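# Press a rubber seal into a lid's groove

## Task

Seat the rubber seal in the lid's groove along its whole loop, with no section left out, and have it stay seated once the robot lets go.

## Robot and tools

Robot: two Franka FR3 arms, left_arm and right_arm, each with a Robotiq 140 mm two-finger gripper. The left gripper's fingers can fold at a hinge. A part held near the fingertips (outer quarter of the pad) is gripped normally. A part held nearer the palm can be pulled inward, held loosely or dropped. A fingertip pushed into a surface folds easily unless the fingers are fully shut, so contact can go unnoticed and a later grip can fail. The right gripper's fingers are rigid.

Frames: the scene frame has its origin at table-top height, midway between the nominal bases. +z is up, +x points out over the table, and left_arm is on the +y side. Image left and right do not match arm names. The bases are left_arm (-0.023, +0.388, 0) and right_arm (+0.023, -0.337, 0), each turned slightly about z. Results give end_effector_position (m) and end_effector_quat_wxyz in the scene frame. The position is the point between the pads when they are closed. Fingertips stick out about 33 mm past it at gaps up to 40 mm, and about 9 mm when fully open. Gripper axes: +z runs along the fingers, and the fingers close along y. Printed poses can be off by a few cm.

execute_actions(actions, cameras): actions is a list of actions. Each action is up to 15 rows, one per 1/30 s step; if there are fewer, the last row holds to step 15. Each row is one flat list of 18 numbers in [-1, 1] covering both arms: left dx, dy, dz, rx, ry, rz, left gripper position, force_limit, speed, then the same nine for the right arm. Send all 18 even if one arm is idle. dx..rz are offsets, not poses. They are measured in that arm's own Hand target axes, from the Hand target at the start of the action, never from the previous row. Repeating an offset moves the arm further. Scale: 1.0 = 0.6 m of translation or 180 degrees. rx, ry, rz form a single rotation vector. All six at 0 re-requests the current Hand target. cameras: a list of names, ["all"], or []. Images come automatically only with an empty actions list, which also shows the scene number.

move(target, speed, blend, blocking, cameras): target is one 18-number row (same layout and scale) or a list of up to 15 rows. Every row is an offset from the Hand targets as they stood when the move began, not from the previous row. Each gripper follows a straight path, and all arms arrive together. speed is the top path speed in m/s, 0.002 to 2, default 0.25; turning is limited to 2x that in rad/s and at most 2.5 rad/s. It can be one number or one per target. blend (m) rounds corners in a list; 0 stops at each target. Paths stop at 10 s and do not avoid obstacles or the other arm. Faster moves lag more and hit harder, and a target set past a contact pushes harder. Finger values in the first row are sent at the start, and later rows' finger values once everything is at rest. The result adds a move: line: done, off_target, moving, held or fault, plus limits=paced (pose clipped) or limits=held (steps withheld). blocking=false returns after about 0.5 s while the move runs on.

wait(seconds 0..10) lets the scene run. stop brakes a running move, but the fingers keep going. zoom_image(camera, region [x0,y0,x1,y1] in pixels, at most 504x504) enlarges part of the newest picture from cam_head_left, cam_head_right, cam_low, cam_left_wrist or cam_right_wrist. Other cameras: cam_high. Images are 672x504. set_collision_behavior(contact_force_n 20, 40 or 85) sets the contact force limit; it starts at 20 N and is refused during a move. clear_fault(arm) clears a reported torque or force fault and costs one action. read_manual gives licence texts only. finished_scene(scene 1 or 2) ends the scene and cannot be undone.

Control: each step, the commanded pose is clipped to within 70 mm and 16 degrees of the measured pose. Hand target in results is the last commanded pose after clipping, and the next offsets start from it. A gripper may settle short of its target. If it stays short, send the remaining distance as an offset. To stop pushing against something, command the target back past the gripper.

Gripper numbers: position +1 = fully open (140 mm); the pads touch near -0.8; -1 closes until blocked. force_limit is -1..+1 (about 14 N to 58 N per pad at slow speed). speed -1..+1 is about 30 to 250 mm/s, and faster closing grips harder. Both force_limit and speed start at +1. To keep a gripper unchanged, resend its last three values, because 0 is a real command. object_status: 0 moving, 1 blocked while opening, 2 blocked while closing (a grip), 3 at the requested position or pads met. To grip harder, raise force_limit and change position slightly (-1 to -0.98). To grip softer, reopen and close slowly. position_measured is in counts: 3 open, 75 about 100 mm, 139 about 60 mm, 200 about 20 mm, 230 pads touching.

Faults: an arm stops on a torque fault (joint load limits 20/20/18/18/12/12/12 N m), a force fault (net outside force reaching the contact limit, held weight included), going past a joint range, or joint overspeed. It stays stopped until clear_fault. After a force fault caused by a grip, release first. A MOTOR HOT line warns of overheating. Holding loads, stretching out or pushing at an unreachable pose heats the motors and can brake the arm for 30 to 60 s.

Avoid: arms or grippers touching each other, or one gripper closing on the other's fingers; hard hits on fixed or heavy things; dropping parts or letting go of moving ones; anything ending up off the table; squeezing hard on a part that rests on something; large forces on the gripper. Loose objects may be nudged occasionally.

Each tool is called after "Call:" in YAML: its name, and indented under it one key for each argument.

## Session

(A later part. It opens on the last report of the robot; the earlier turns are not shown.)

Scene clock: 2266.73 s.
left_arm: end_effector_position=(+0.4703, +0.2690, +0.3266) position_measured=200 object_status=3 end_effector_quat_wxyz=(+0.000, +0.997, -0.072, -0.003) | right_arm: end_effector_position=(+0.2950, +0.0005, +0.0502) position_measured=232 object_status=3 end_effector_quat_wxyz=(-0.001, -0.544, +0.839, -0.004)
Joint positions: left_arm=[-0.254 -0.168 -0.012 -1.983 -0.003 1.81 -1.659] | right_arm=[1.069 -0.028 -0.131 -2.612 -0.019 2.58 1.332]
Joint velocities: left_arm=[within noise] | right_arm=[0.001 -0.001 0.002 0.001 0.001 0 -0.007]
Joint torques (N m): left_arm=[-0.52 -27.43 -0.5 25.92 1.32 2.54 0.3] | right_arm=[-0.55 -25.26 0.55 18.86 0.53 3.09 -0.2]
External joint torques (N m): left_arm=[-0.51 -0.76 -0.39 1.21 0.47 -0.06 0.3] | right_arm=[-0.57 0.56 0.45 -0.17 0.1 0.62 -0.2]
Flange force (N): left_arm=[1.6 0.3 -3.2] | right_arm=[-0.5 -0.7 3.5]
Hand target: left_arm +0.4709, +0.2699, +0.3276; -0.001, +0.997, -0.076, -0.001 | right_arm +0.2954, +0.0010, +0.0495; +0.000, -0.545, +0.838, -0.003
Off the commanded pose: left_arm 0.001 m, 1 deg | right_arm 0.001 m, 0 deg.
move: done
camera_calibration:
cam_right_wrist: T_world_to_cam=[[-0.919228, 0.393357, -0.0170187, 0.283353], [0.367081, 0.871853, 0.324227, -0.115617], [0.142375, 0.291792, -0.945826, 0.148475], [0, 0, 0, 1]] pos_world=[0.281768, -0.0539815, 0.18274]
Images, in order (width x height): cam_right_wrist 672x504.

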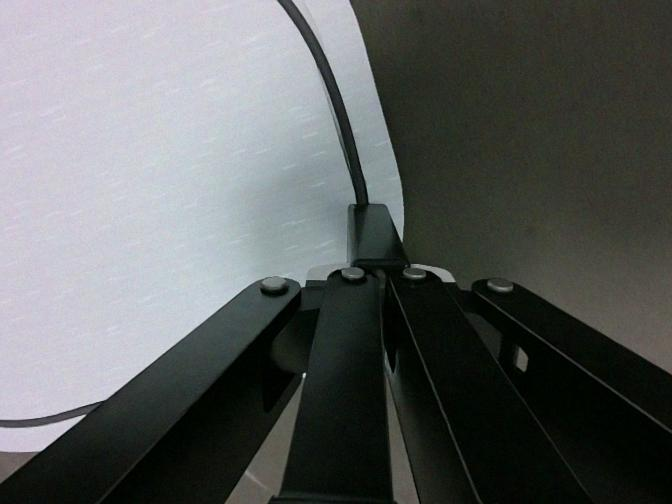

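Call:
move:
  target:
    - [0,0,0,0,0,0,-0.56,-1,-1,0,0.0005,0.002,0,0,0,-1,-1,-0.5]
    - [0,0,0,0,0,0,-0.56,-1,-1,0,-0.001,0.0055,0,0,0,-1,-1,-0.5]
  speed: 0.015

Call:
move:
  target:
    - [0,0,0,0,0,0,-0.56,-1,-1,0,0,-0.0135,0,0,0,-1,-1,-0.5]
    - [0,0,0,0,0,0,-0.56,-1,-1,0.0245,-0.0015,-0.0135,0,0,-0.055,-1,-1,-0.5]
    - [0,0,0,0,0,0,-0.56,-1,-1,0.0245,-0.0015,-0.0055,0,0,-0.055,-1,-1,-0.5]
  speed: [0.03,0.04,0.02]
  cameras: ["cam_right_wrist"]

Call:
zoom_image:
  camera: "cam_right_wrist"
  region: [280, 80, 420, 220]

Scene clock: 2275.27 s.
left_arm: end_effector_position=(+0.4703, +0.2690, +0.3266) position_measured=200 object_status=3 end_effector_quat_wxyz=(+0.000, +0.997, -0.072, -0.003) | right_arm: end_effector_position=(+0.2960, +0.0016, +0.0499) position_measured=232 object_status=3 end_effector_quat_wxyz=(+0.001, -0.544, +0.839, -0.003)
Joint positions: left_arm=[-0.254 -0.168 -0.012 -1.983 -0.003 1.81 -1.659] | right_arm=[1.069 -0.026 -0.132 -2.612 -0.017 2.586 1.328]
Joint velocities: left_arm=[within noise] | right_arm=[0 0.001 0 0 0 0.004 -0.003]
Joint torques (N m): left_arm=[-0.52 -27.43 -0.47 25.87 1.31 2.54 0.24] | right_arm=[-0.52 -21.27 0.4 17.49 0.53 3.43 -0.13]
External joint torques (N m): left_arm=[-0.59 -0.72 -0.46 1.12 0.46 -0.07 0.24] | right_arm=[-0.56 4.54 0.3 -1.47 0.11 0.95 -0.13]
Flange force (N): left_arm=[1.5 0.6 -3.0] | right_arm=[-6.0 -2.1 15.4]
Hand target: left_arm +0.4709, +0.2699, +0.3276; -0.001, +0.997, -0.076, -0.001 | right_arm +0.2960, +0.0008, +0.0462; +0.000, -0.545, +0.838, -0.003
Off the commanded pose: left_arm 0.001 m, 1 deg | right_arm 0.004 m, 0 deg.
move: off_target (right_arm)

Scene clock: 2279.13 s.
left_arm: end_effector_position=(+0.4703, +0.2690, +0.3266) position_measured=200 object_status=3 end_effector_quat_wxyz=(+0.000, +0.997, -0.072, -0.003) | right_arm: end_effector_position=(+0.2912, -0.0127, +0.0506) position_measured=232 object_status=3 end_effector_quat_wxyz=(+0.000, -0.613, +0.790, -0.003)
Joint positions: left_arm=[-0.254 -0.168 -0.012 -1.983 -0.003 1.81 -1.659] | right_arm=[1.069 -0.064 -0.146 -2.655 -0.028 2.591 1.155]
Joint velocities: left_arm=[within noise] | right_arm=[0 0 0 0 0 0.004 -0.004]
Joint torques (N m): left_arm=[-0.5 -27.5 -0.45 25.91 1.3 2.54 0.27] | right_arm=[-0.58 -24.08 0.73 18.06 0.29 2.69 -0.05]
External joint torques (N m): left_arm=[-0.54 -0.74 -0.4 1.13 0.44 -0.07 0.27] | right_arm=[-0.63 0.29 0.5 -0.77 -0.12 0.22 -0.05]
Flange force (N): left_arm=[1.4 0.4 -3.0] | right_arm=[1.9 0.7 1.6]
Hand target: left_arm +0.4709, +0.2699, +0.3276; -0.001, +0.997, -0.076, -0.001 | right_arm +0.2908, -0.0130, +0.0496; +0.000, -0.615, +0.788, -0.003
Off the commanded pose: left_arm 0.001 m, 1 deg | right_arm 0.001 m, 0 deg.
move: done
camera_calibration:
cam_right_wrist: T_world_to_cam=[[-0.972689, 0.231541, -0.016272, 0.298515], [0.213726, 0.920783, 0.326314, -0.0578106], [0.0905378, 0.313924, -0.945122, 0.16856], [0, 0, 0, 1]] pos_world=[0.287457, -0.0688025, 0.183032]
Images, in order (width x height): cam_right_wrist 672x504.

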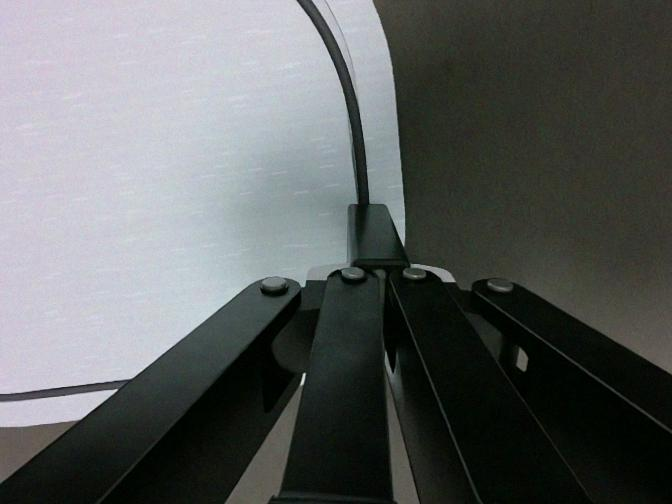

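Scaled by 3.600 from the camera's 672x504 image, which has a finer 960x720 frame.

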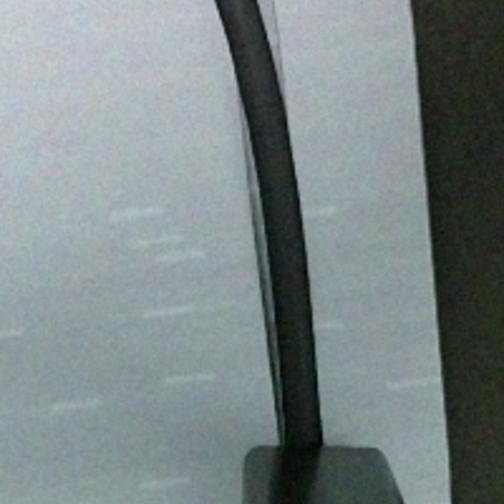

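Call:
move:
  target:
    - [0,0,0,0,0,0,-0.56,-1,-1,0,0.0002,0.002,0,0,0,-1,-1,-0.5]
    - [0,0,0,0,0,0,-0.56,-1,-1,0,-0.0005,0.0055,0,0,0,-1,-1,-0.5]
  speed: 0.015

Call:
move:
  target:
    - [0,0,0,0,0,0,-0.56,-1,-1,0,0,-0.0135,0,0,0,-1,-1,-0.5]
    - [0,0,0,0,0,0,-0.56,-1,-1,0.0325,-0.0042,-0.0135,0,0,-0.04,-1,-1,-0.5]
    - [0,0,0,0,0,0,-0.56,-1,-1,0.0325,-0.0042,-0.0055,0,0,-0.04,-1,-1,-0.5]
  speed: [0.03,0.04,0.02]
  cameras: ["cam_right_wrist"]

Call:
zoom_image:
  camera: "cam_right_wrist"
  region: [280, 80, 420, 220]

Scene clock: 2290.73 s.
left_arm: end_effector_position=(+0.4703, +0.2690, +0.3266) position_measured=200 object_status=3 end_effector_quat_wxyz=(+0.000, +0.997, -0.072, -0.003) | right_arm: end_effector_position=(+0.2916, -0.0124, +0.0499) position_measured=232 object_status=3 end_effector_quat_wxyz=(+0.001, -0.614, +0.789, -0.003)
Joint positions: left_arm=[-0.254 -0.168 -0.012 -1.983 -0.003 1.81 -1.659] | right_arm=[1.069 -0.061 -0.146 -2.655 -0.028 2.594 1.152]
Joint torques (N m): left_arm=[-0.51 -27.45 -0.47 25.94 1.32 2.55 0.28] | right_arm=[-0.32 -20.17 0.66 17.35 0.55 3.7 -0.19]
External joint torques (N m): left_arm=[-0.52 -0.69 -0.38 1.16 0.46 -0.07 0.28] | right_arm=[-0.28 4.39 0.53 -1.57 0.13 1.2 -0.19]
Flange force (N): left_arm=[1.7 0.4 -3.1] | right_arm=[-5.3 -2.4 16.4]
Hand target: left_arm +0.4709, +0.2699, +0.3276; -0.001, +0.997, -0.076, -0.001 | right_arm +0.2911, -0.0131, +0.0463; +0.000, -0.615, +0.788, -0.003
Off the commanded pose: left_arm 0.001 m, 1 deg | right_arm 0.004 m, 0 deg.
move: off_target (right_arm)

Scene clock: 2294.03 s.
left_arm: end_effector_position=(+0.4703, +0.2690, +0.3266) position_measured=200 object_status=3 end_effector_quat_wxyz=(+0.000, +0.997, -0.072, -0.003) | right_arm: end_effector_position=(+0.2894, -0.0324, +0.0506) position_measured=232 object_status=3 end_effector_quat_wxyz=(+0.000, +0.662, -0.750, +0.003)
Joint positions: left_arm=[-0.254 -0.168 -0.012 -1.983 -0.003 1.81 -1.659] | right_arm=[1.069 -0.107 -0.177 -2.706 -0.047 2.599 1.016]
Joint velocities: left_arm=[within noise] | right_arm=[0 0 0.001 -0.001 -0.002 0.004 -0.005]
Joint torques (N m): left_arm=[-0.55 -27.48 -0.47 25.87 1.32 2.55 0.23] | right_arm=[-0.46 -22.25 0.89 17.99 0.27 2.81 -0.23]
External joint torques (N m): left_arm=[-0.63 -0.89 -0.46 1.17 0.46 -0.06 0.23] | right_arm=[-0.47 0.4 0.52 -0.72 -0.13 0.32 -0.23]
Flange force (N): left_arm=[1.1 0.6 -3.1] | right_arm=[1.4 0.5 2.3]
Hand target: left_arm +0.4709, +0.2699, +0.3276; -0.001, +0.997, -0.076, -0.001 | right_arm +0.2888, -0.0326, +0.0497; +0.000, -0.664, +0.748, -0.003
Off the commanded pose: left_arm 0.001 m, 1 deg | right_arm 0.001 m, 0 deg.
move: done
camera_calibration:
cam_right_wrist: T_world_to_cam=[[-0.994013, 0.108099, -0.0158876, 0.303425], [0.097069, 0.940461, 0.325746, -0.00480626], [0.0501546, 0.322253, -0.945324, 0.18697], [0, 0, 0, 1]] pos_world=[0.292697, -0.0885317, 0.183134]
Images, in order (width x height): cam_right_wrist 672x504.

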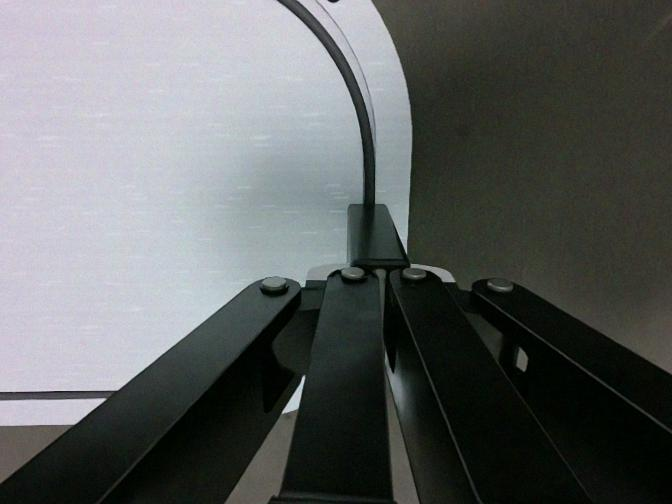

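Scaled by 3.600 from the camera's 672x504 image, which has a finer 960x720 frame.

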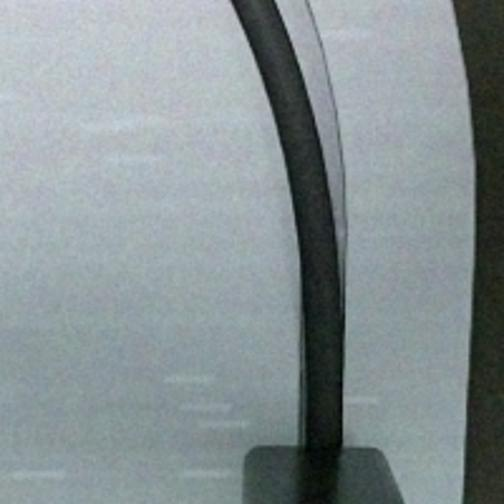

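Call:
move:
  target:
    - [0,0,0,0,0,0,-0.56,-1,-1,0,0.0005,0.002,0,0,0,-1,-1,-0.5]
    - [0,0,0,0,0,0,-0.56,-1,-1,0,0.0005,0.0055,0,0,0,-1,-1,-0.5]
  speed: 0.015

Call:
move:
  target:
    - [0,0,0,0,0,0,-0.56,-1,-1,0,0,-0.0135,0,0,0,-1,-1,-0.5]
    - [0,0,0,0,0,0,-0.56,-1,-1,0.0300,0.0002,-0.0135,0,0,0,-1,-1,-0.5]
    - [0,0,0,0,0,0,-0.56,-1,-1,0.0300,0.0002,-0.0055,0,0,0,-1,-1,-0.5]
  speed: [0.03,0.04,0.02]
  cameras: ["cam_right_wrist"]

Call:
zoom_image:
  camera: "cam_right_wrist"
  region: [280, 80, 420, 220]

Scene clock: 2305.30 s.
left_arm: end_effector_position=(+0.4703, +0.2690, +0.3266) position_measured=200 object_status=3 end_effector_quat_wxyz=(+0.000, +0.997, -0.072, -0.003) | right_arm: end_effector_position=(+0.2902, -0.0322, +0.0498) position_measured=232 object_status=3 end_effector_quat_wxyz=(-0.001, +0.662, -0.749, +0.003)
Joint positions: left_arm=[-0.254 -0.168 -0.012 -1.983 -0.003 1.81 -1.659] | right_arm=[1.069 -0.104 -0.178 -2.707 -0.047 2.605 1.013]
Joint torques (N m): left_arm=[-0.51 -27.43 -0.45 25.88 1.33 2.56 0.24] | right_arm=[0.43 -18.76 1.08 17.01 0.61 3.6 -0.21]
External joint torques (N m): left_arm=[-0.48 -0.69 -0.31 1.1 0.47 -0.06 0.24] | right_arm=[0.5 3.99 0.8 -1.67 0.21 1.1 -0.21]
Flange force (N): left_arm=[1.5 0.3 -2.9] | right_arm=[-5.3 -1.8 16.0]
Hand target: left_arm +0.4709, +0.2699, +0.3276; -0.001, +0.997, -0.076, -0.001 | right_arm +0.2886, -0.0326, +0.0464; +0.000, -0.664, +0.748, -0.003
Off the commanded pose: left_arm 0.001 m, 1 deg | right_arm 0.004 m, 0 deg.
move: off_target (right_arm)

Scene clock: 2307.40 s.
left_arm: end_effector_position=(+0.4703, +0.2690, +0.3266) position_measured=200 object_status=3 end_effector_quat_wxyz=(+0.000, +0.997, -0.072, -0.003) | right_arm: end_effector_position=(+0.2864, -0.0500, +0.0507) position_measured=232 object_status=3 end_effector_quat_wxyz=(+0.000, +0.662, -0.750, +0.002)
Joint positions: left_arm=[-0.254 -0.168 -0.012 -1.983 -0.003 1.81 -1.659] | right_arm=[1.055 -0.149 -0.191 -2.753 -0.065 2.605 1.003]
Joint velocities: left_arm=[within noise] | right_arm=[0.001 0.001 0.001 0.001 -0.002 0.004 -0.003]
Joint torques (N m): left_arm=[-0.56 -27.43 -0.49 25.91 1.33 2.54 0.23] | right_arm=[-0.59 -20.58 0.76 17.93 0.27 2.6 -0.24]
External joint torques (N m): left_arm=[-0.51 -0.86 -0.34 1.22 0.48 -0.07 0.23] | right_arm=[-0.64 0.42 0.19 -0.66 -0.13 0.12 -0.24]
Flange force (N): left_arm=[1.4 0.4 -3.3] | right_arm=[1.5 -0.2 1.8]
Hand target: left_arm +0.4709, +0.2699, +0.3276; -0.001, +0.997, -0.076, -0.001 | right_arm +0.2863, -0.0504, +0.0497; +0.000, -0.664, +0.748, -0.003
Off the commanded pose: left_arm 0.001 m, 1 deg | right_arm 0.001 m, 0 deg.
move: done
camera_calibration:
cam_right_wrist: T_world_to_cam=[[-0.994098, 0.107424, -0.0151469, 0.302362], [0.0966582, 0.940432, 0.325953, 0.0120952], [0.0492598, 0.322566, -0.945264, 0.193063], [0, 0, 0, 1]] pos_world=[0.289898, -0.106131, 0.183133]
Images, in order (width x height): cam_right_wrist 672x504.

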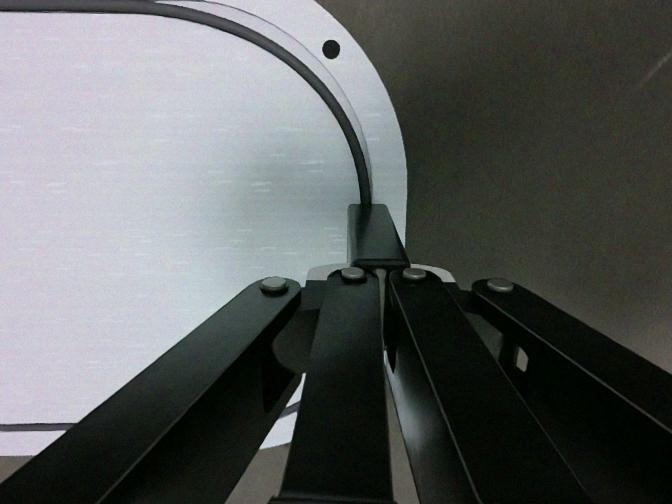

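Scaled by 3.600 from the camera's 672x504 image, which has a finer 960x720 frame.

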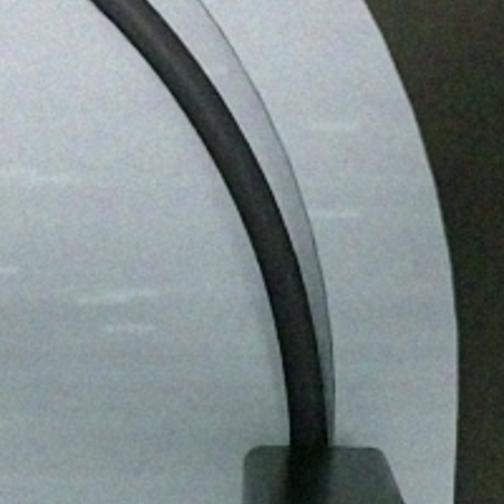

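Call:
move:
  target:
    - [0,0,0,0,0,0,-0.56,-1,-1,0,-0.0005,0.002,0,0,0,-1,-1,-0.5]
    - [0,0,0,0,0,0,-0.56,-1,-1,0,0.001,0.0055,0,0,0,-1,-1,-0.5]
  speed: 0.015

Call:
move:
  target:
    - [0,0,0,0,0,0,-0.56,-1,-1,0,0,-0.0135,0,0,0,-1,-1,-0.5]
    - [0,0,0,0,0,0,-0.56,-1,-1,0.0210,-0.0030,-0.0135,0,0,-0.036,-1,-1,-0.5]
    - [0,0,0,0,0,0,-0.56,-1,-1,0.0210,-0.0030,-0.0055,0,0,-0.036,-1,-1,-0.5]
  speed: [0.03,0.04,0.02]
  cameras: ["cam_right_wrist"]

Call:
zoom_image:
  camera: "cam_right_wrist"
  region: [280, 80, 420, 220]

Scene clock: 2316.33 s.
left_arm: end_effector_position=(+0.4703, +0.2690, +0.3266) position_measured=200 object_status=3 end_effector_quat_wxyz=(+0.000, +0.997, -0.072, -0.003) | right_arm: end_effector_position=(+0.2873, -0.0498, +0.0499) position_measured=232 object_status=3 end_effector_quat_wxyz=(-0.001, +0.662, -0.750, +0.002)
Joint positions: left_arm=[-0.254 -0.168 -0.012 -1.983 -0.003 1.81 -1.659] | right_arm=[1.055 -0.146 -0.192 -2.753 -0.065 2.61 1.002]
Joint torques (N m): left_arm=[-0.55 -27.42 -0.46 25.91 1.32 2.54 0.29] | right_arm=[0.33 -17.38 1.58 16.46 0.49 3.64 -0.14]
External joint torques (N m): left_arm=[-0.58 -0.73 -0.38 1.12 0.46 -0.08 0.29] | right_arm=[0.27 3.66 1 -2.02 0.09 1.16 -0.14]
Flange force (N): left_arm=[1.4 0.4 -3.0] | right_arm=[-4.0 -0.7 15.8]
Hand target: left_arm +0.4709, +0.2699, +0.3276; -0.001, +0.997, -0.076, -0.001 | right_arm +0.2857, -0.0504, +0.0464; +0.000, -0.664, +0.748, -0.003
Off the commanded pose: left_arm 0.001 m, 1 deg | right_arm 0.004 m, 0 deg.
move: off_target (right_arm)

Scene clock: 2319.47 s.
left_arm: end_effector_position=(+0.4703, +0.2690, +0.3266) position_measured=200 object_status=3 end_effector_quat_wxyz=(+0.000, +0.997, -0.072, -0.003) | right_arm: end_effector_position=(+0.2864, -0.0630, +0.0507) position_measured=232 object_status=3 end_effector_quat_wxyz=(+0.000, +0.703, -0.711, +0.003)
Joint positions: left_arm=[-0.254 -0.168 -0.012 -1.983 -0.003 1.81 -1.659] | right_arm=[1.06 -0.177 -0.225 -2.782 -0.088 2.607 0.885]
Joint velocities: left_arm=[within noise] | right_arm=[0 0.001 0.001 0.002 0.001 0.004 -0.007]
Joint torques (N m): left_arm=[-0.53 -27.45 -0.49 25.9 1.32 2.55 0.27] | right_arm=[-0.3 -19.48 1.01 17.82 0.27 2.78 -0.17]
External joint torques (N m): left_arm=[-0.57 -0.83 -0.44 1.18 0.46 -0.06 0.27] | right_arm=[-0.31 0.41 0.26 -0.7 -0.13 0.29 -0.17]
Flange force (N): left_arm=[1.3 0.5 -3.1] | right_arm=[1.2 0.6 2.4]
Hand target: left_arm +0.4709, +0.2699, +0.3276; -0.001, +0.997, -0.076, -0.001 | right_arm +0.2860, -0.0631, +0.0498; +0.000, +0.705, -0.709, +0.003
Off the commanded pose: left_arm 0.001 m, 1 deg | right_arm 0.001 m, 0 deg.
move: done
camera_calibration:
cam_right_wrist: T_world_to_cam=[[-0.999873, -0.00454726, -0.0152646, 0.298413], [-0.00926436, 0.945618, 0.325147, 0.0550751], [0.0129559, 0.325247, -0.94554, 0.207805], [0, 0, 0, 1]] pos_world=[0.296194, -0.118311, 0.183136]
Images, in order (width x height): cam_right_wrist 672x504.

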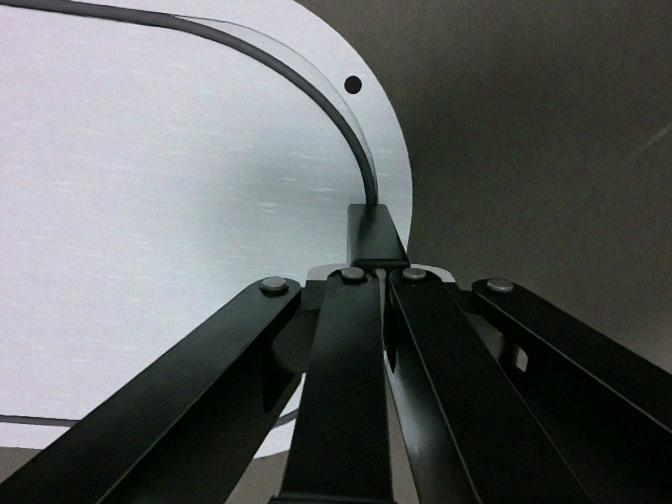

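Scaled by 3.600 from the camera's 672x504 image, which has a finer 960x720 frame.

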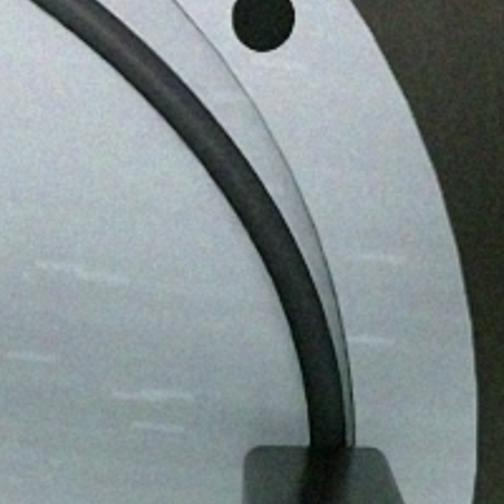

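Call:
move:
  target:
    - [0,0,0,0,0,0,-0.56,-1,-1,0,0.0005,0.002,0,0,0,-1,-1,-0.5]
    - [0,0,0,0,0,0,-0.56,-1,-1,0,0.0025,0.0050,0,0,0,-1,-1,-0.5]
  speed: 0.015

Call:
move:
  target:
    - [0,0,0,0,0,0,-0.56,-1,-1,0,0,-0.0135,0,0,0,-1,-1,-0.5]
    - [0,0,0,0,0,0,-0.56,-1,-1,0.0190,-0.0015,-0.0135,0,0,-0.045,-1,-1,-0.5]
    - [0,0,0,0,0,0,-0.56,-1,-1,0.0190,-0.0015,-0.0055,0,0,-0.045,-1,-1,-0.5]
  speed: [0.03,0.04,0.02]
  cameras: ["cam_right_wrist"]

Call:
zoom_image:
  camera: "cam_right_wrist"
  region: [280, 80, 420, 220]

Scene clock: 2341.57 s.
left_arm: end_effector_position=(+0.4703, +0.2690, +0.3266) position_measured=200 object_status=3 end_effector_quat_wxyz=(+0.000, +0.997, -0.072, -0.003) | right_arm: end_effector_position=(+0.2867, -0.0627, +0.0498) position_measured=232 object_status=3 end_effector_quat_wxyz=(-0.001, +0.703, -0.711, +0.003)
Joint positions: left_arm=[-0.254 -0.168 -0.012 -1.983 -0.003 1.81 -1.659] | right_arm=[1.06 -0.175 -0.225 -2.784 -0.088 2.613 0.883]
Joint torques (N m): left_arm=[-0.53 -27.43 -0.53 25.89 1.34 2.54 0.24] | right_arm=[0.61 -16.77 1.99 16.14 0.56 3.48 -0.06]
External joint torques (N m): left_arm=[-0.58 -0.84 -0.48 1.2 0.48 -0.07 0.24] | right_arm=[0.61 3.19 1.26 -2.39 0.17 0.96 -0.06]
Flange force (N): left_arm=[1.4 0.6 -3.2] | right_arm=[-3.3 0.9 14.3]
Hand target: left_arm +0.4709, +0.2699, +0.3276; -0.001, +0.997, -0.076, -0.001 | right_arm +0.2845, -0.0631, +0.0468; +0.000, +0.705, -0.709, +0.003
Off the commanded pose: left_arm 0.001 m, 1 deg | right_arm 0.004 m, 0 deg.
move: off_target (right_arm)

Scene clock: 2345.00 s.
left_arm: end_effector_position=(+0.4703, +0.2690, +0.3266) position_measured=200 object_status=3 end_effector_quat_wxyz=(+0.000, +0.997, -0.072, -0.003) | right_arm: end_effector_position=(+0.2856, -0.0745, +0.0510) position_measured=232 object_status=3 end_effector_quat_wxyz=(+0.001, +0.751, -0.660, +0.003)
Joint positions: left_arm=[-0.254 -0.168 -0.012 -1.983 -0.003 1.81 -1.659] | right_arm=[1.075 -0.205 -0.266 -2.809 -0.116 2.606 0.744]
Joint velocities: left_arm=[within noise] | right_arm=[0 0 0.001 0 0 0.003 -0.006]
Joint torques (N m): left_arm=[-0.53 -27.43 -0.48 25.91 1.32 2.54 0.28] | right_arm=[-0.24 -18.22 1.06 17.84 0.24 3.01 -0.19]
External joint torques (N m): left_arm=[-0.48 -0.7 -0.33 1.14 0.48 -0.07 0.28] | right_arm=[-0.2 0.45 0.1 -0.6 -0.15 0.52 -0.19]
Flange force (N): left_arm=[1.6 0.3 -3.0] | right_arm=[0.9 0.3 3.5]
Hand target: left_arm +0.4709, +0.2699, +0.3276; -0.001, +0.997, -0.076, -0.001 | right_arm +0.2853, -0.0745, +0.0501; +0.001, +0.753, -0.658, +0.002
Off the commanded pose: left_arm 0.001 m, 1 deg | right_arm 0.001 m, 0 deg.
move: done
camera_calibration:
cam_right_wrist: T_world_to_cam=[[-0.989335, -0.144978, -0.0140843, 0.284], [-0.141668, 0.935222, 0.324485, 0.102938], [-0.0338714, 0.32302, -0.945786, 0.225146], [0, 0, 0, 1]] pos_world=[0.30318, -0.127823, 0.183538]
Images, in order (width x height): cam_right_wrist 672x504.

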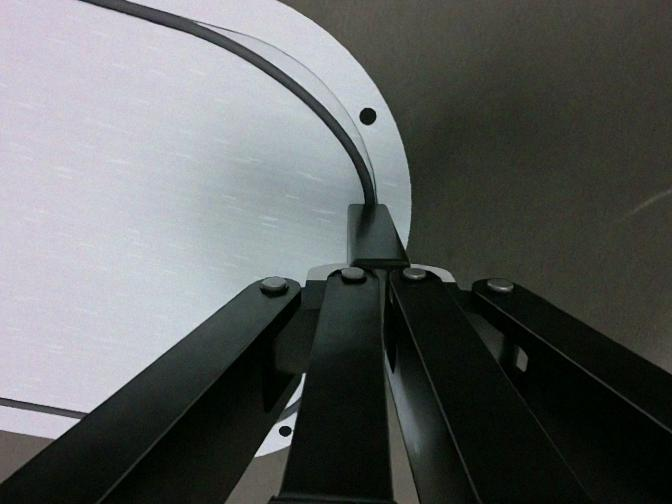

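Scaled by 3.600 from the camera's 672x504 image, which has a finer 960x720 frame.

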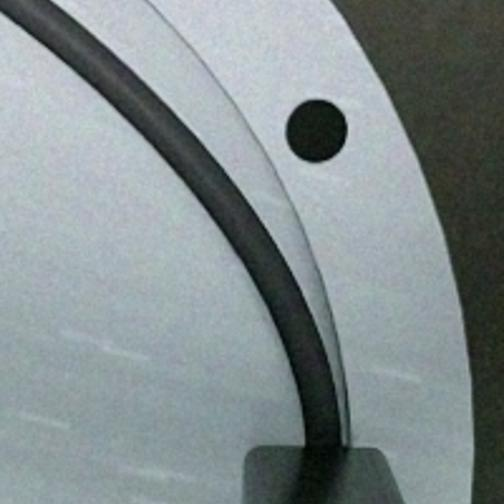

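Call:
move:
  target:
    - [0,0,0,0,0,0,-0.56,-1,-1,0,0.0005,0.002,0,0,0,-1,-1,-0.5]
    - [0,0,0,0,0,0,-0.56,-1,-1,0,0.0025,0.0053,0,0,0,-1,-1,-0.5]
  speed: 0.015

Call:
move:
  target:
    - [0,0,0,0,0,0,-0.56,-1,-1,0,0,-0.0135,0,0,0,-1,-1,-0.5]
    - [0,0,0,0,0,0,-0.56,-1,-1,0.0195,-0.002,-0.0135,0,0,-0.052,-1,-1,-0.5]
    - [0,0,0,0,0,0,-0.56,-1,-1,0.0195,-0.002,-0.0055,0,0,-0.052,-1,-1,-0.5]
  speed: [0.03,0.04,0.02]
  cameras: ["cam_right_wrist"]

Call:
zoom_image:
  camera: "cam_right_wrist"
  region: [280, 80, 420, 220]

Scene clock: 2355.70 s.
left_arm: end_effector_position=(+0.4703, +0.2690, +0.3266) position_measured=200 object_status=3 end_effector_quat_wxyz=(+0.000, +0.997, -0.072, -0.003) | right_arm: end_effector_position=(+0.2857, -0.0744, +0.0499) position_measured=232 object_status=3 end_effector_quat_wxyz=(+0.000, +0.752, -0.659, +0.003)
Joint positions: left_arm=[-0.254 -0.168 -0.012 -1.983 -0.003 1.81 -1.659] | right_arm=[1.075 -0.203 -0.266 -2.811 -0.116 2.613 0.742]
Joint torques (N m): left_arm=[-0.53 -27.49 -0.49 25.9 1.32 2.55 0.28] | right_arm=[0.45 -15.51 1.89 16.1 0.48 3.65 -0.13]
External joint torques (N m): left_arm=[-0.61 -0.84 -0.48 1.18 0.47 -0.06 0.29] | right_arm=[0.42 3.29 0.87 -2.33 0.1 1.14 -0.13]
Flange force (N): left_arm=[1.3 0.5 -3.1] | right_arm=[-3.2 -0.9 15.7]
Hand target: left_arm +0.4709, +0.2699, +0.3276; -0.001, +0.997, -0.076, -0.001 | right_arm +0.2838, -0.0747, +0.0469; +0.001, +0.753, -0.658, +0.002
Off the commanded pose: left_arm 0.001 m, 1 deg | right_arm 0.003 m, 0 deg.
move: done

Scene clock: 2359.37 s.
left_arm: end_effector_position=(+0.4703, +0.2690, +0.3266) position_measured=200 object_status=3 end_effector_quat_wxyz=(+0.000, +0.997, -0.072, -0.003) | right_arm: end_effector_position=(+0.2868, -0.0861, +0.0513) position_measured=232 object_status=3 end_effector_quat_wxyz=(+0.001, +0.802, -0.597, +0.003)
Joint positions: left_arm=[-0.254 -0.168 -0.012 -1.983 -0.003 1.81 -1.659] | right_arm=[1.098 -0.231 -0.322 -2.83 -0.153 2.604 0.581]
Joint velocities: left_arm=[within noise] | right_arm=[0.001 0 -0.002 0 -0.001 0.003 -0.005]
Joint torques (N m): left_arm=[-0.56 -27.48 -0.47 25.92 1.33 2.54 0.28] | right_arm=[-0.18 -16.75 1.46 17.78 0.19 2.96 -0.1]
External joint torques (N m): left_arm=[-0.62 -0.69 -0.43 1.09 0.48 -0.09 0.28] | right_arm=[-0.2 0.86 0.06 -0.7 -0.19 0.43 -0.1]
Flange force (N): left_arm=[1.4 0.5 -2.9] | right_arm=[0.3 -0.2 4.5]
Hand target: left_arm +0.4709, +0.2699, +0.3276; -0.001, +0.997, -0.076, -0.001 | right_arm +0.2866, -0.0861, +0.0503; +0.001, +0.804, -0.594, +0.002
Off the commanded pose: left_arm 0.001 m, 1 deg | right_arm 0.001 m, 0 deg.
move: done
camera_calibration:
cam_right_wrist: T_world_to_cam=[[-0.952583, -0.303997, -0.0131089, 0.259137], [-0.29165, 0.899915, 0.32418, 0.153789], [-0.0867529, 0.312632, -0.945904, 0.243467], [0, 0, 0, 1]] pos_world=[0.312824, -0.135735, 0.183839]
Images, in order (width x height): cam_right_wrist 672x504.

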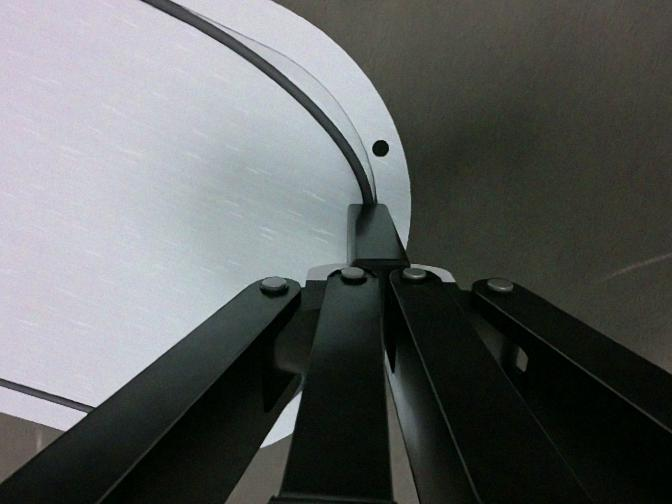

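Scaled by 3.600 from the camera's 672x504 image, which has a finer 960x720 frame.

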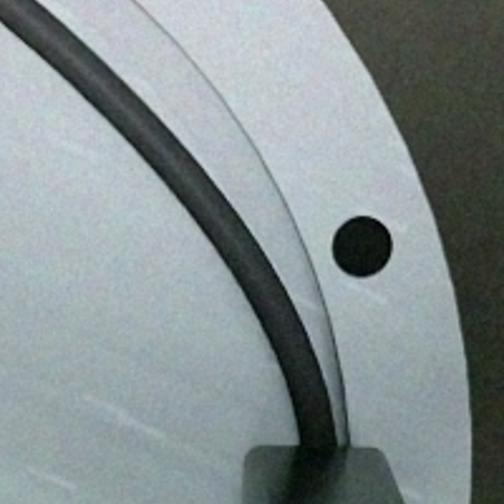

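Call:
move:
  target:
    - [0,0,0,0,0,0,-0.56,-1,-1,0,-0.001,0.0015,0,0,0,-1,-1,-0.5]
    - [0,0,0,0,0,0,-0.56,-1,-1,0,0.0035,0.0053,0,0,0,-1,-1,-0.5]
  speed: 0.012

Call:
move:
  target:
    - [0,0,0,0,0,0,-0.56,-1,-1,0,0,-0.0135,0,0,0,-1,-1,-0.5]
    - [0,0,0,0,0,0,-0.56,-1,-1,0.0165,-0.003,-0.0135,0,0,-0.045,-1,-1,-0.5]
    - [0,0,0,0,0,0,-0.56,-1,-1,0.0165,-0.003,-0.0055,0,0,-0.045,-1,-1,-0.5]
  speed: [0.03,0.04,0.02]
  cameras: ["cam_right_wrist"]

Call:
zoom_image:
  camera: "cam_right_wrist"
  region: [280, 80, 420, 220]

Scene clock: 2372.63 s.
left_arm: end_effector_position=(+0.4703, +0.2690, +0.3266) position_measured=200 object_status=3 end_effector_quat_wxyz=(+0.000, +0.997, -0.072, -0.003) | right_arm: end_effector_position=(+0.2868, -0.0860, +0.0499) position_measured=232 object_status=3 end_effector_quat_wxyz=(+0.000, +0.803, -0.596, +0.002)
Joint positions: left_arm=[-0.254 -0.168 -0.012 -1.983 -0.003 1.81 -1.659] | right_arm=[1.1 -0.228 -0.324 -2.833 -0.153 2.613 0.578]
Joint velocities: left_arm=[within noise] | right_arm=[0 -0.002 -0.001 -0.002 0 0.003 -0.001]
Joint torques (N m): left_arm=[-0.55 -27.47 -0.45 25.94 1.32 2.55 0.29] | right_arm=[0.89 -15.04 2.8 15.6 0.64 3.42 0]
External joint torques (N m): left_arm=[-0.56 -0.78 -0.37 1.2 0.46 -0.06 0.29] | right_arm=[0.95 2.58 1.51 -2.79 0.25 0.88 0]
Flange force (N): left_arm=[1.5 0.4 -3.2] | right_arm=[-3.7 1.9 13.1]
Hand target: left_arm +0.4709, +0.2699, +0.3276; -0.001, +0.997, -0.076, -0.001 | right_arm +0.2846, -0.0868, +0.0471; +0.001, +0.804, -0.594, +0.002
Off the commanded pose: left_arm 0.001 m, 1 deg | right_arm 0.004 m, 0 deg.
move: off_target (right_arm)

Scene clock: 2376.10 s.
left_arm: end_effector_position=(+0.4703, +0.2690, +0.3266) position_measured=200 object_status=3 end_effector_quat_wxyz=(+0.000, +0.997, -0.072, -0.003) | right_arm: end_effector_position=(+0.2894, -0.0957, +0.0514) position_measured=232 object_status=3 end_effector_quat_wxyz=(+0.001, +0.843, -0.538, +0.003)
Joint positions: left_arm=[-0.254 -0.168 -0.012 -1.983 -0.003 1.81 -1.659] | right_arm=[1.12 -0.25 -0.376 -2.843 -0.188 2.601 0.44]
Joint velocities: left_arm=[within noise] | right_arm=[0.002 0 -0.002 0.001 -0.001 0.002 -0.005]
Joint torques (N m): left_arm=[-0.51 -27.47 -0.47 25.87 1.31 2.55 0.27] | right_arm=[-0.25 -15.83 1.93 17.76 0.19 3.09 -0.12]
External joint torques (N m): left_arm=[-0.46 -0.8 -0.32 1.14 0.46 -0.06 0.27] | right_arm=[-0.23 0.94 0.22 -0.67 -0.2 0.55 -0.12]
Flange force (N): left_arm=[1.3 0.3 -3.0] | right_arm=[0.1 -0.4 5.2]
Hand target: left_arm +0.4709, +0.2699, +0.3276; -0.001, +0.997, -0.076, -0.001 | right_arm +0.2892, -0.0957, +0.0505; +0.001, +0.844, -0.536, +0.002
Off the commanded pose: left_arm 0.001 m, 1 deg | right_arm 0.001 m, 0 deg.
move: done
camera_calibration:
cam_right_wrist: T_world_to_cam=[[-0.900128, -0.435451, -0.0123176, 0.230992], [-0.415564, 0.849851, 0.324129, 0.19426], [-0.130674, 0.296877, -0.945933, 0.258008], [0, 0, 0, 1]] pos_world=[0.322365, -0.141103, 0.183939]
Images, in order (width x height): cam_right_wrist 672x504.

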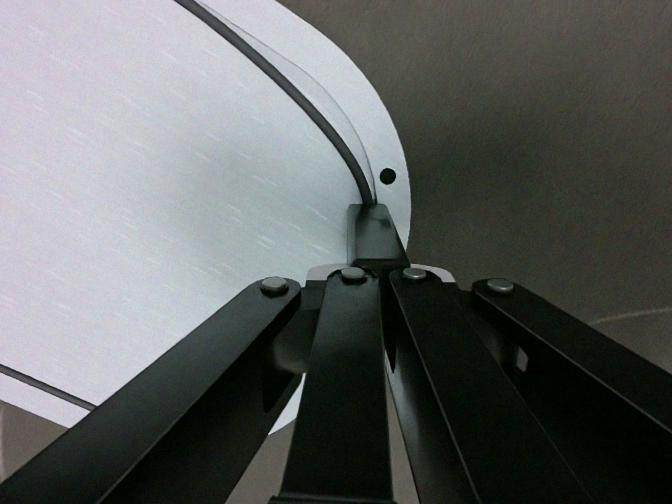

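Scaled by 3.600 from the camera's 672x504 image, which has a finer 960x720 frame.

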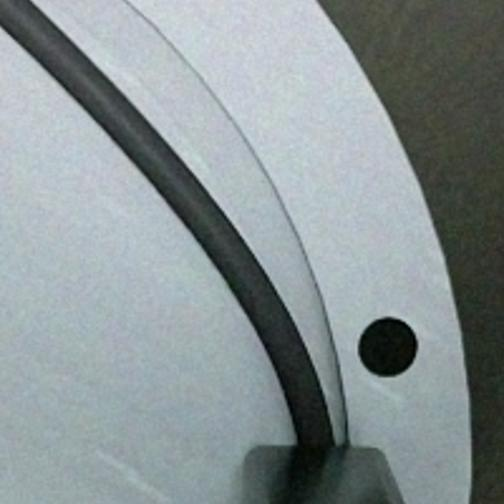

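Call:
move:
  target:
    - [0,0,0,0,0,0,-0.56,-1,-1,0,-0.001,0.0015,0,0,0,-1,-1,-0.5]
    - [0,0,0,0,0,0,-0.56,-1,-1,0,0.0035,0.0055,0,0,0,-1,-1,-0.5]
  speed: 0.012

Call:
move:
  target:
    - [0,0,0,0,0,0,-0.56,-1,-1,0,0,-0.0135,0,0,0,-1,-1,-0.5]
    - [0,0,0,0,0,0,-0.56,-1,-1,0.0155,-0.0035,-0.0135,0,0,-0.045,-1,-1,-0.5]
    - [0,0,0,0,0,0,-0.56,-1,-1,0.0155,-0.0035,-0.0055,0,0,-0.045,-1,-1,-0.5]
  speed: [0.03,0.04,0.02]
  cameras: ["cam_right_wrist"]

Call:
zoom_image:
  camera: "cam_right_wrist"
  region: [280, 80, 420, 220]

Scene clock: 2397.50 s.
left_arm: end_effector_position=(+0.4703, +0.2690, +0.3266) position_measured=200 object_status=3 end_effector_quat_wxyz=(+0.000, +0.997, -0.072, -0.003) | right_arm: end_effector_position=(+0.2889, -0.0955, +0.0499) position_measured=232 object_status=3 end_effector_quat_wxyz=(+0.000, +0.843, -0.537, +0.002)
Joint positions: left_arm=[-0.254 -0.168 -0.012 -1.983 -0.003 1.81 -1.659] | right_arm=[1.123 -0.247 -0.379 -2.847 -0.188 2.61 0.438]
Joint torques (N m): left_arm=[-0.53 -27.43 -0.46 25.98 1.32 2.53 0.31] | right_arm=[0.23 -13.61 2.58 15.45 0.45 3.58 -0.03]
External joint torques (N m): left_arm=[-0.52 -0.83 -0.34 1.27 0.46 -0.08 0.31] | right_arm=[0.24 3.21 0.87 -2.98 0.07 1.01 -0.03]
Flange force (N): left_arm=[1.6 0.3 -3.4] | right_arm=[-2.5 -0.2 15.9]
Hand target: left_arm +0.4709, +0.2699, +0.3276; -0.001, +0.997, -0.076, -0.001 | right_arm +0.2873, -0.0966, +0.0472; +0.001, +0.844, -0.536, +0.002
Off the commanded pose: left_arm 0.001 m, 1 deg | right_arm 0.003 m, 0 deg.
move: done

Scene clock: 2400.90 s.
left_arm: end_effector_position=(+0.4703, +0.2690, +0.3266) position_measured=200 object_status=3 end_effector_quat_wxyz=(+0.000, +0.997, -0.072, -0.003) | right_arm: end_effector_position=(+0.2933, -0.1045, +0.0518) position_measured=232 object_status=3 end_effector_quat_wxyz=(+0.002, +0.878, -0.478, +0.002)
Joint positions: left_arm=[-0.254 -0.168 -0.012 -1.983 -0.003 1.81 -1.659] | right_arm=[1.145 -0.265 -0.435 -2.85 -0.225 2.595 0.3]
Joint velocities: left_arm=[within noise] | right_arm=[0 -0.001 -0.001 -0.001 0 0 -0.006]
Joint torques (N m): left_arm=[-0.52 -27.43 -0.47 25.91 1.32 2.54 0.3] | right_arm=[-0.22 -14.24 2.22 17.51 0.22 3.49 -0.22]
External joint torques (N m): left_arm=[-0.53 -0.77 -0.38 1.16 0.46 -0.07 0.3] | right_arm=[-0.17 1.66 0.15 -0.9 -0.18 0.94 -0.22]
Flange force (N): left_arm=[1.5 0.3 -3.1] | right_arm=[-0.1 -2.3 9.6]
Hand target: left_arm +0.4709, +0.2699, +0.3276; -0.001, +0.997, -0.076, -0.001 | right_arm +0.2931, -0.1041, +0.0505; +0.001, +0.880, -0.475, +0.002
Off the commanded pose: left_arm 0.001 m, 1 deg | right_arm 0.001 m, 0 deg.
move: done
camera_calibration:
cam_right_wrist: T_world_to_cam=[[-0.830414, -0.55705, -0.0104401, 0.197447], [-0.529839, 0.783777, 0.323982, 0.229808], [-0.172291, 0.274571, -0.946006, 0.271278], [0, 0, 0, 1]] pos_world=[0.332463, -0.144615, 0.184238]
Images, in order (width x height): cam_right_wrist 672x504.

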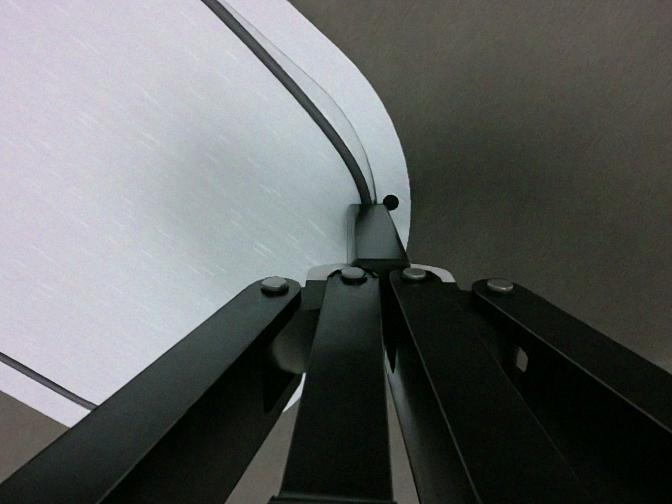

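Scaled by 3.600 from the camera's 672x504 image, which has a finer 960x720 frame.

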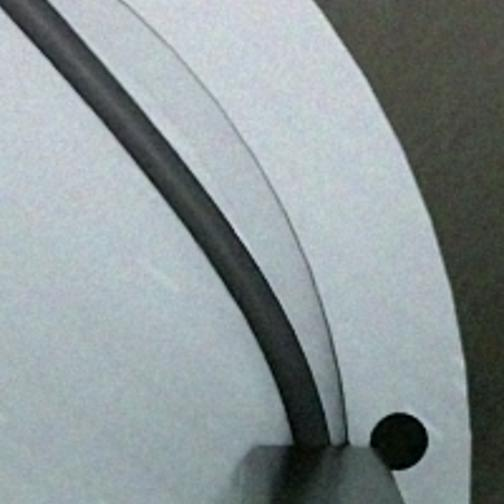

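Call:
move:
  target:
    - [0,0,0,0,0,0,-0.56,-1,-1,0,-0.001,-0.0015,0,0,0,-1,-1,-0.5]
    - [0,0,0,0,0,0,-0.56,-1,-1,0,0.0045,-0.0008,0,0,0,-1,-1,-0.5]
    - [0,0,0,0,0,0,-0.56,-1,-1,0,0.0045,0.0060,0,0,0,-1,-1,-0.5]
  speed: [0.02,0.012,0.012]

Call:
move:
  target:
    - [0,0,0,0,0,0,-0.56,-1,-1,0,0,-0.0135,0,0,0,-1,-1,-0.5]
    - [0,0,0,0,0,0,-0.56,-1,-1,0.0145,-0.0045,-0.0135,0,0,-0.042,-1,-1,-0.5]
    - [0,0,0,0,0,0,-0.56,-1,-1,0.0145,-0.0045,-0.0055,0,0,-0.042,-1,-1,-0.5]
  speed: [0.03,0.04,0.02]
  cameras: ["cam_right_wrist"]

Call:
zoom_image:
  camera: "cam_right_wrist"
  region: [280, 80, 420, 220]

Scene clock: 2416.83 s.
left_arm: end_effector_position=(+0.4703, +0.2690, +0.3266) position_measured=200 object_status=3 end_effector_quat_wxyz=(+0.000, +0.997, -0.072, -0.003) | right_arm: end_effector_position=(+0.2923, -0.1047, +0.0499) position_measured=232 object_status=3 end_effector_quat_wxyz=(+0.000, +0.879, -0.476, +0.002)
Joint positions: left_arm=[-0.254 -0.168 -0.012 -1.983 -0.003 1.81 -1.659] | right_arm=[1.145 -0.265 -0.436 -2.858 -0.227 2.608 0.298]
Joint torques (N m): left_arm=[-0.52 -27.42 -0.49 25.87 1.31 2.55 0.29] | right_arm=[-0.03 -11.88 2.38 15.94 0.28 3.52 -0.11]
External joint torques (N m): left_arm=[-0.5 -0.47 -0.37 0.94 0.46 -0.08 0.29] | right_arm=[-0.02 3.97 0.29 -2.37 -0.11 0.95 -0.11]
Flange force (N): left_arm=[1.7 0.3 -2.6] | right_arm=[-1.6 -5.0 18.6]
Hand target: left_arm +0.4709, +0.2699, +0.3276; -0.001, +0.997, -0.076, -0.001 | right_arm +0.2909, -0.1056, +0.0469; +0.001, +0.880, -0.475, +0.002
Off the commanded pose: left_arm 0.001 m, 1 deg | right_arm 0.003 m, 0 deg.
move: done

Scene clock: 2420.27 s.
left_arm: end_effector_position=(+0.4703, +0.2690, +0.3266) position_measured=200 object_status=3 end_effector_quat_wxyz=(+0.000, +0.997, -0.072, -0.003) | right_arm: end_effector_position=(+0.2997, -0.1096, +0.0530) position_measured=232 object_status=3 end_effector_quat_wxyz=(-0.002, +0.908, -0.418, +0.003)
Joint positions: left_arm=[-0.254 -0.168 -0.012 -1.983 -0.003 1.81 -1.659] | right_arm=[1.17 -0.276 -0.492 -2.851 -0.258 2.598 0.166]
Joint velocities: left_arm=[within noise] | right_arm=[-0.001 0.002 -0.001 0 0 0.003 -0.004]
Joint torques (N m): left_arm=[-0.56 -27.43 -0.46 25.91 1.32 2.55 0.26] | right_arm=[-0.55 -12.04 2.02 16.14 0.27 2.64 -0.28]
External joint torques (N m): left_arm=[-0.57 -0.63 -0.37 1.09 0.47 -0.08 0.26] | right_arm=[-0.48 3.18 -0.41 -2.25 -0.13 0.06 -0.28]
Flange force (N): left_arm=[1.6 0.4 -2.9] | right_arm=[1.4 -3.0 12.6]
Hand target: left_arm +0.4709, +0.2699, +0.3276; -0.001, +0.997, -0.076, -0.001 | right_arm +0.2979, -0.1114, +0.0503; +0.001, +0.909, -0.416, +0.002
Off the commanded pose: left_arm 0.001 m, 1 deg | right_arm 0.004 m, 0 deg.
move: off_target (right_arm)
camera_calibration:
cam_right_wrist: T_world_to_cam=[[-0.748991, -0.662338, -0.0179362, 0.164375], [-0.630663, 0.704349, 0.325818, 0.258281], [-0.203168, 0.255346, -0.945262, 0.282079], [0, 0, 0, 1]] pos_world=[0.343313, -0.145076, 0.185434]
Images, in order (width x height): cam_right_wrist 672x504.

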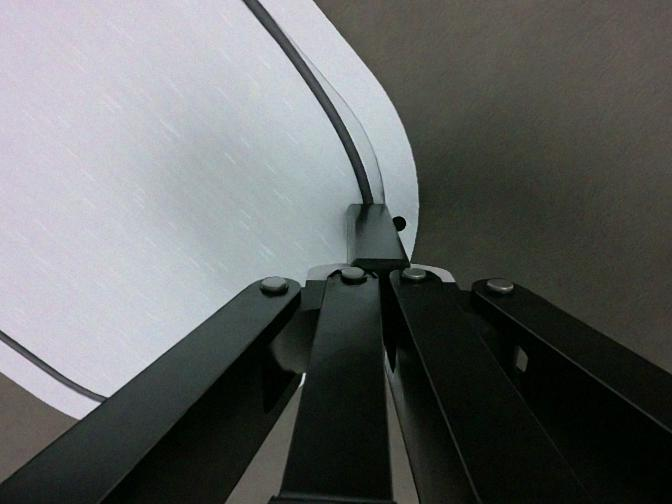

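Scaled by 3.600 from the camera's 672x504 image, which has a finer 960x720 frame.

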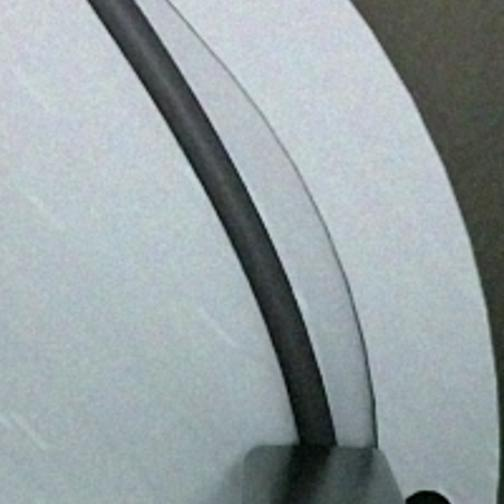

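Call:
move:
  target:
    - [0,0,0,0,0,0,-0.56,-1,-1,0,0,-0.0025,0,0,0,-1,-1,-0.5]
    - [0,0,0,0,0,0,-0.56,-1,-1,0,0.0075,-0.0025,0,0,0,-1,-1,-0.5]
  speed: [0.015,0.015]
  cameras: ["cam_right_wrist"]

Call:
zoom_image:
  camera: "cam_right_wrist"
  region: [280, 80, 420, 220]

Scene clock: 2473.77 s.
left_arm: end_effector_position=(+0.4703, +0.2690, +0.3266) position_measured=200 object_status=3 end_effector_quat_wxyz=(+0.000, +0.997, -0.072, -0.003) | right_arm: end_effector_position=(+0.2962, -0.1127, +0.0527) position_measured=232 object_status=3 end_effector_quat_wxyz=(-0.001, +0.909, -0.416, +0.002)
Joint positions: left_arm=[-0.254 -0.168 -0.012 -1.983 -0.003 1.81 -1.659] | right_arm=[1.163 -0.289 -0.489 -2.863 -0.266 2.595 0.165]
Joint torques (N m): left_arm=[-0.56 -27.47 -0.48 25.9 1.32 2.55 0.25] | right_arm=[-0.85 -14.74 3.54 16.66 0.08 2.38 0.21]
External joint torques (N m): left_arm=[-0.6 -0.77 -0.42 1.13 0.46 -0.07 0.25] | right_arm=[-0.86 0.09 0.98 -1.65 -0.32 -0.2 0.21]
Flange force (N): left_arm=[1.3 0.5 -3.0] | right_arm=[-0.7 7.9 -1.8]
Hand target: left_arm +0.4709, +0.2699, +0.3276; -0.001, +0.997, -0.076, -0.001 | right_arm +0.2945, -0.1143, +0.0518; +0.001, +0.909, -0.416, +0.002
Off the commanded pose: left_arm 0.001 m, 1 deg | right_arm 0.003 m, 0 deg.
move: done
camera_calibration:
cam_right_wrist: T_world_to_cam=[[-0.745377, -0.666451, -0.0160083, 0.15808], [-0.633944, 0.701183, 0.326277, 0.258887], [-0.206223, 0.253348, -0.945139, 0.282573], [0, 0, 0, 1]] pos_world=[0.340222, -0.147764, 0.185132]
Images, in order (width x height): cam_right_wrist 672x504.

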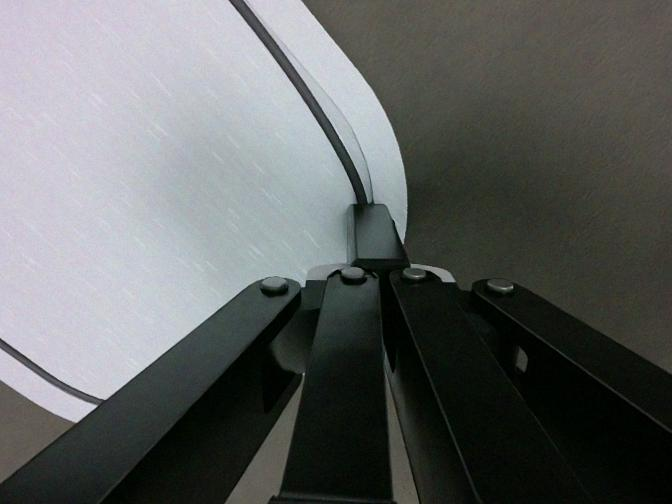

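Scaled by 3.600 from the camera's 672x504 image, which has a finer 960x720 frame.

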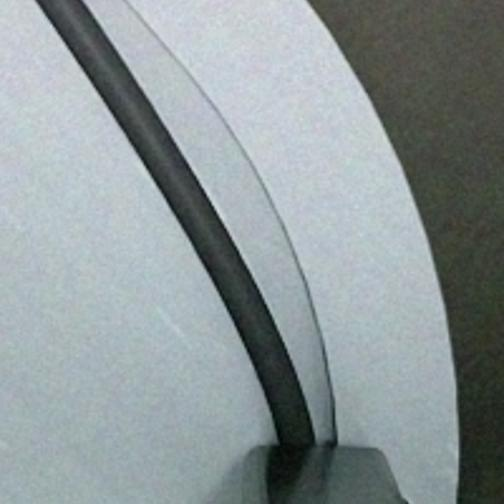

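Call:
move:
  target:
    - [0,0,0,0,0,0,-0.56,-1,-1,0,0,0.0065,0,0,0,-1,-1,-0.5]
  speed: 0.012

Call:
zoom_image:
  camera: "cam_right_wrist"
  region: [280, 80, 420, 220]

Scene clock: 2482.23 s.
left_arm: end_effector_position=(+0.4703, +0.2690, +0.3266) position_measured=200 object_status=3 end_effector_quat_wxyz=(+0.000, +0.997, -0.072, -0.003) | right_arm: end_effector_position=(+0.2955, -0.1139, +0.0501) position_measured=232 object_status=3 end_effector_quat_wxyz=(+0.001, +0.909, -0.416, +0.003)
Joint positions: left_arm=[-0.254 -0.168 -0.012 -1.983 -0.003 1.81 -1.659] | right_arm=[1.163 -0.281 -0.489 -2.865 -0.266 2.601 0.165]
Joint torques (N m): left_arm=[-0.49 -27.48 -0.41 25.9 1.33 2.55 0.24] | right_arm=[-0.2 -12.12 2.65 16.71 0.23 3.46 0]
External joint torques (N m): left_arm=[-0.39 -0.76 -0.19 1.1 0.48 -0.07 0.24] | right_arm=[-0.14 2.8 0.22 -1.48 -0.16 0.9 0]
Flange force (N): left_arm=[1.3 0.1 -2.9] | right_arm=[-0.7 -4.0 13.9]
Hand target: left_arm +0.4709, +0.2699, +0.3276; -0.001, +0.997, -0.076, -0.001 | right_arm +0.2945, -0.1143, +0.0479; +0.001, +0.909, -0.416, +0.002
Off the commanded pose: left_arm 0.001 m, 1 deg | right_arm 0.002 m, 0 deg.
move: done

Scaled by 3.600 from the camera's 672x504 image, which has a finer 960x720 frame.
This view is cut from an older image: the scene may have changed since it was taken.

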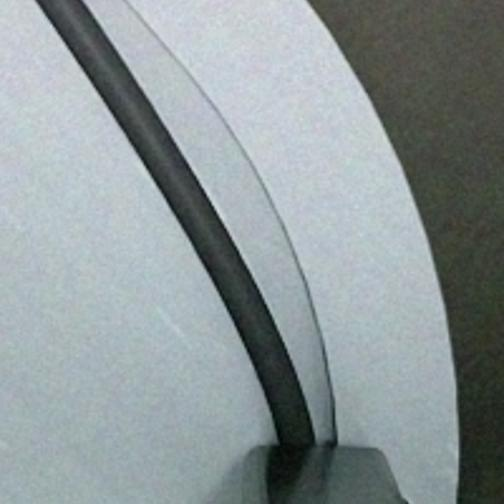

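Call:
move:
  target:
    - [0,0,0,0,0,0,-0.56,-1,-1,0,0,-0.012,0,0,0,-1,-1,-0.5]
    - [0,0,0,0,0,0,-0.56,-1,-1,0.0150,-0.0075,-0.012,0,0,-0.05,-1,-1,-0.5]
    - [0,0,0,0,0,0,-0.56,-1,-1,0.0150,-0.0075,-0.0065,0,0,-0.05,-1,-1,-0.5]
    - [0,0,0,0,0,0,-0.56,-1,-1,0.0155,0.0035,-0.0065,0,0,-0.05,-1,-1,-0.5]
    - [0,0,0,0,0,0,-0.56,-1,-1,0.0155,0.0025,0,0,0,-0.05,-1,-1,-0.5]
  speed: [0.03,0.04,0.02,0.015,0.012]
  cameras: ["cam_right_wrist"]

Call:
zoom_image:
  camera: "cam_right_wrist"
  region: [280, 80, 420, 220]

Scene clock: 2502.07 s.
left_arm: end_effector_position=(+0.4703, +0.2690, +0.3266) position_measured=200 object_status=3 end_effector_quat_wxyz=(+0.000, +0.997, -0.072, -0.003) | right_arm: end_effector_position=(+0.3001, -0.1221, +0.0500) position_measured=232 object_status=3 end_effector_quat_wxyz=(+0.001, +0.939, -0.343, +0.003)
Joint positions: left_arm=[-0.254 -0.168 -0.012 -1.983 -0.003 1.81 -1.659] | right_arm=[1.193 -0.295 -0.555 -2.868 -0.31 2.595 0.012]
Joint torques (N m): left_arm=[-0.54 -27.4 -0.49 25.92 1.32 2.54 0.3] | right_arm=[-0.96 -10.75 3.06 16.24 0.34 3.45 -0.04]
External joint torques (N m): left_arm=[-0.54 -0.72 -0.39 1.17 0.46 -0.07 0.3] | right_arm=[-0.94 3.4 0.14 -1.94 -0.06 0.85 -0.04]
Flange force (N): left_arm=[1.6 0.4 -3.1] | right_arm=[1.0 -3.4 15.9]
Hand target: left_arm +0.4709, +0.2699, +0.3276; -0.001, +0.997, -0.076, -0.001 | right_arm +0.2995, -0.1223, +0.0479; +0.001, +0.939, -0.343, +0.002
Off the commanded pose: left_arm 0.001 m, 1 deg | right_arm 0.002 m, 0 deg.
move: done
camera_calibration:
cam_right_wrist: T_world_to_cam=[[-0.632227, -0.774697, -0.0115419, 0.107303], [-0.735241, 0.595196, 0.324288, 0.286418], [-0.244356, 0.21351, -0.945888, 0.289866], [0, 0, 0, 1]] pos_world=[0.349256, -0.149236, 0.182538]
Images, in order (width x height): cam_right_wrist 672x504.

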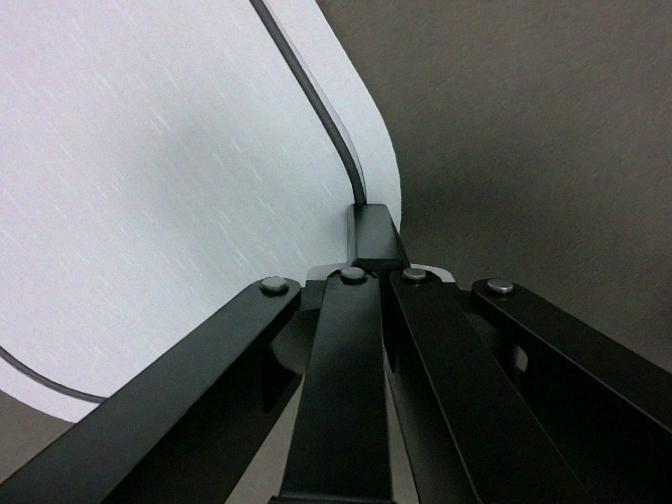

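Scaled by 3.600 from the camera's 672x504 image, which has a finer 960x720 frame.

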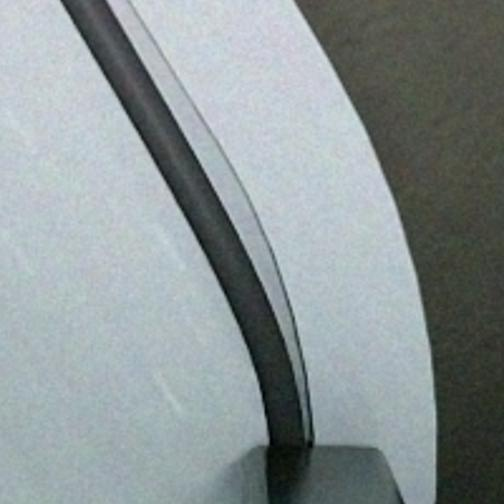

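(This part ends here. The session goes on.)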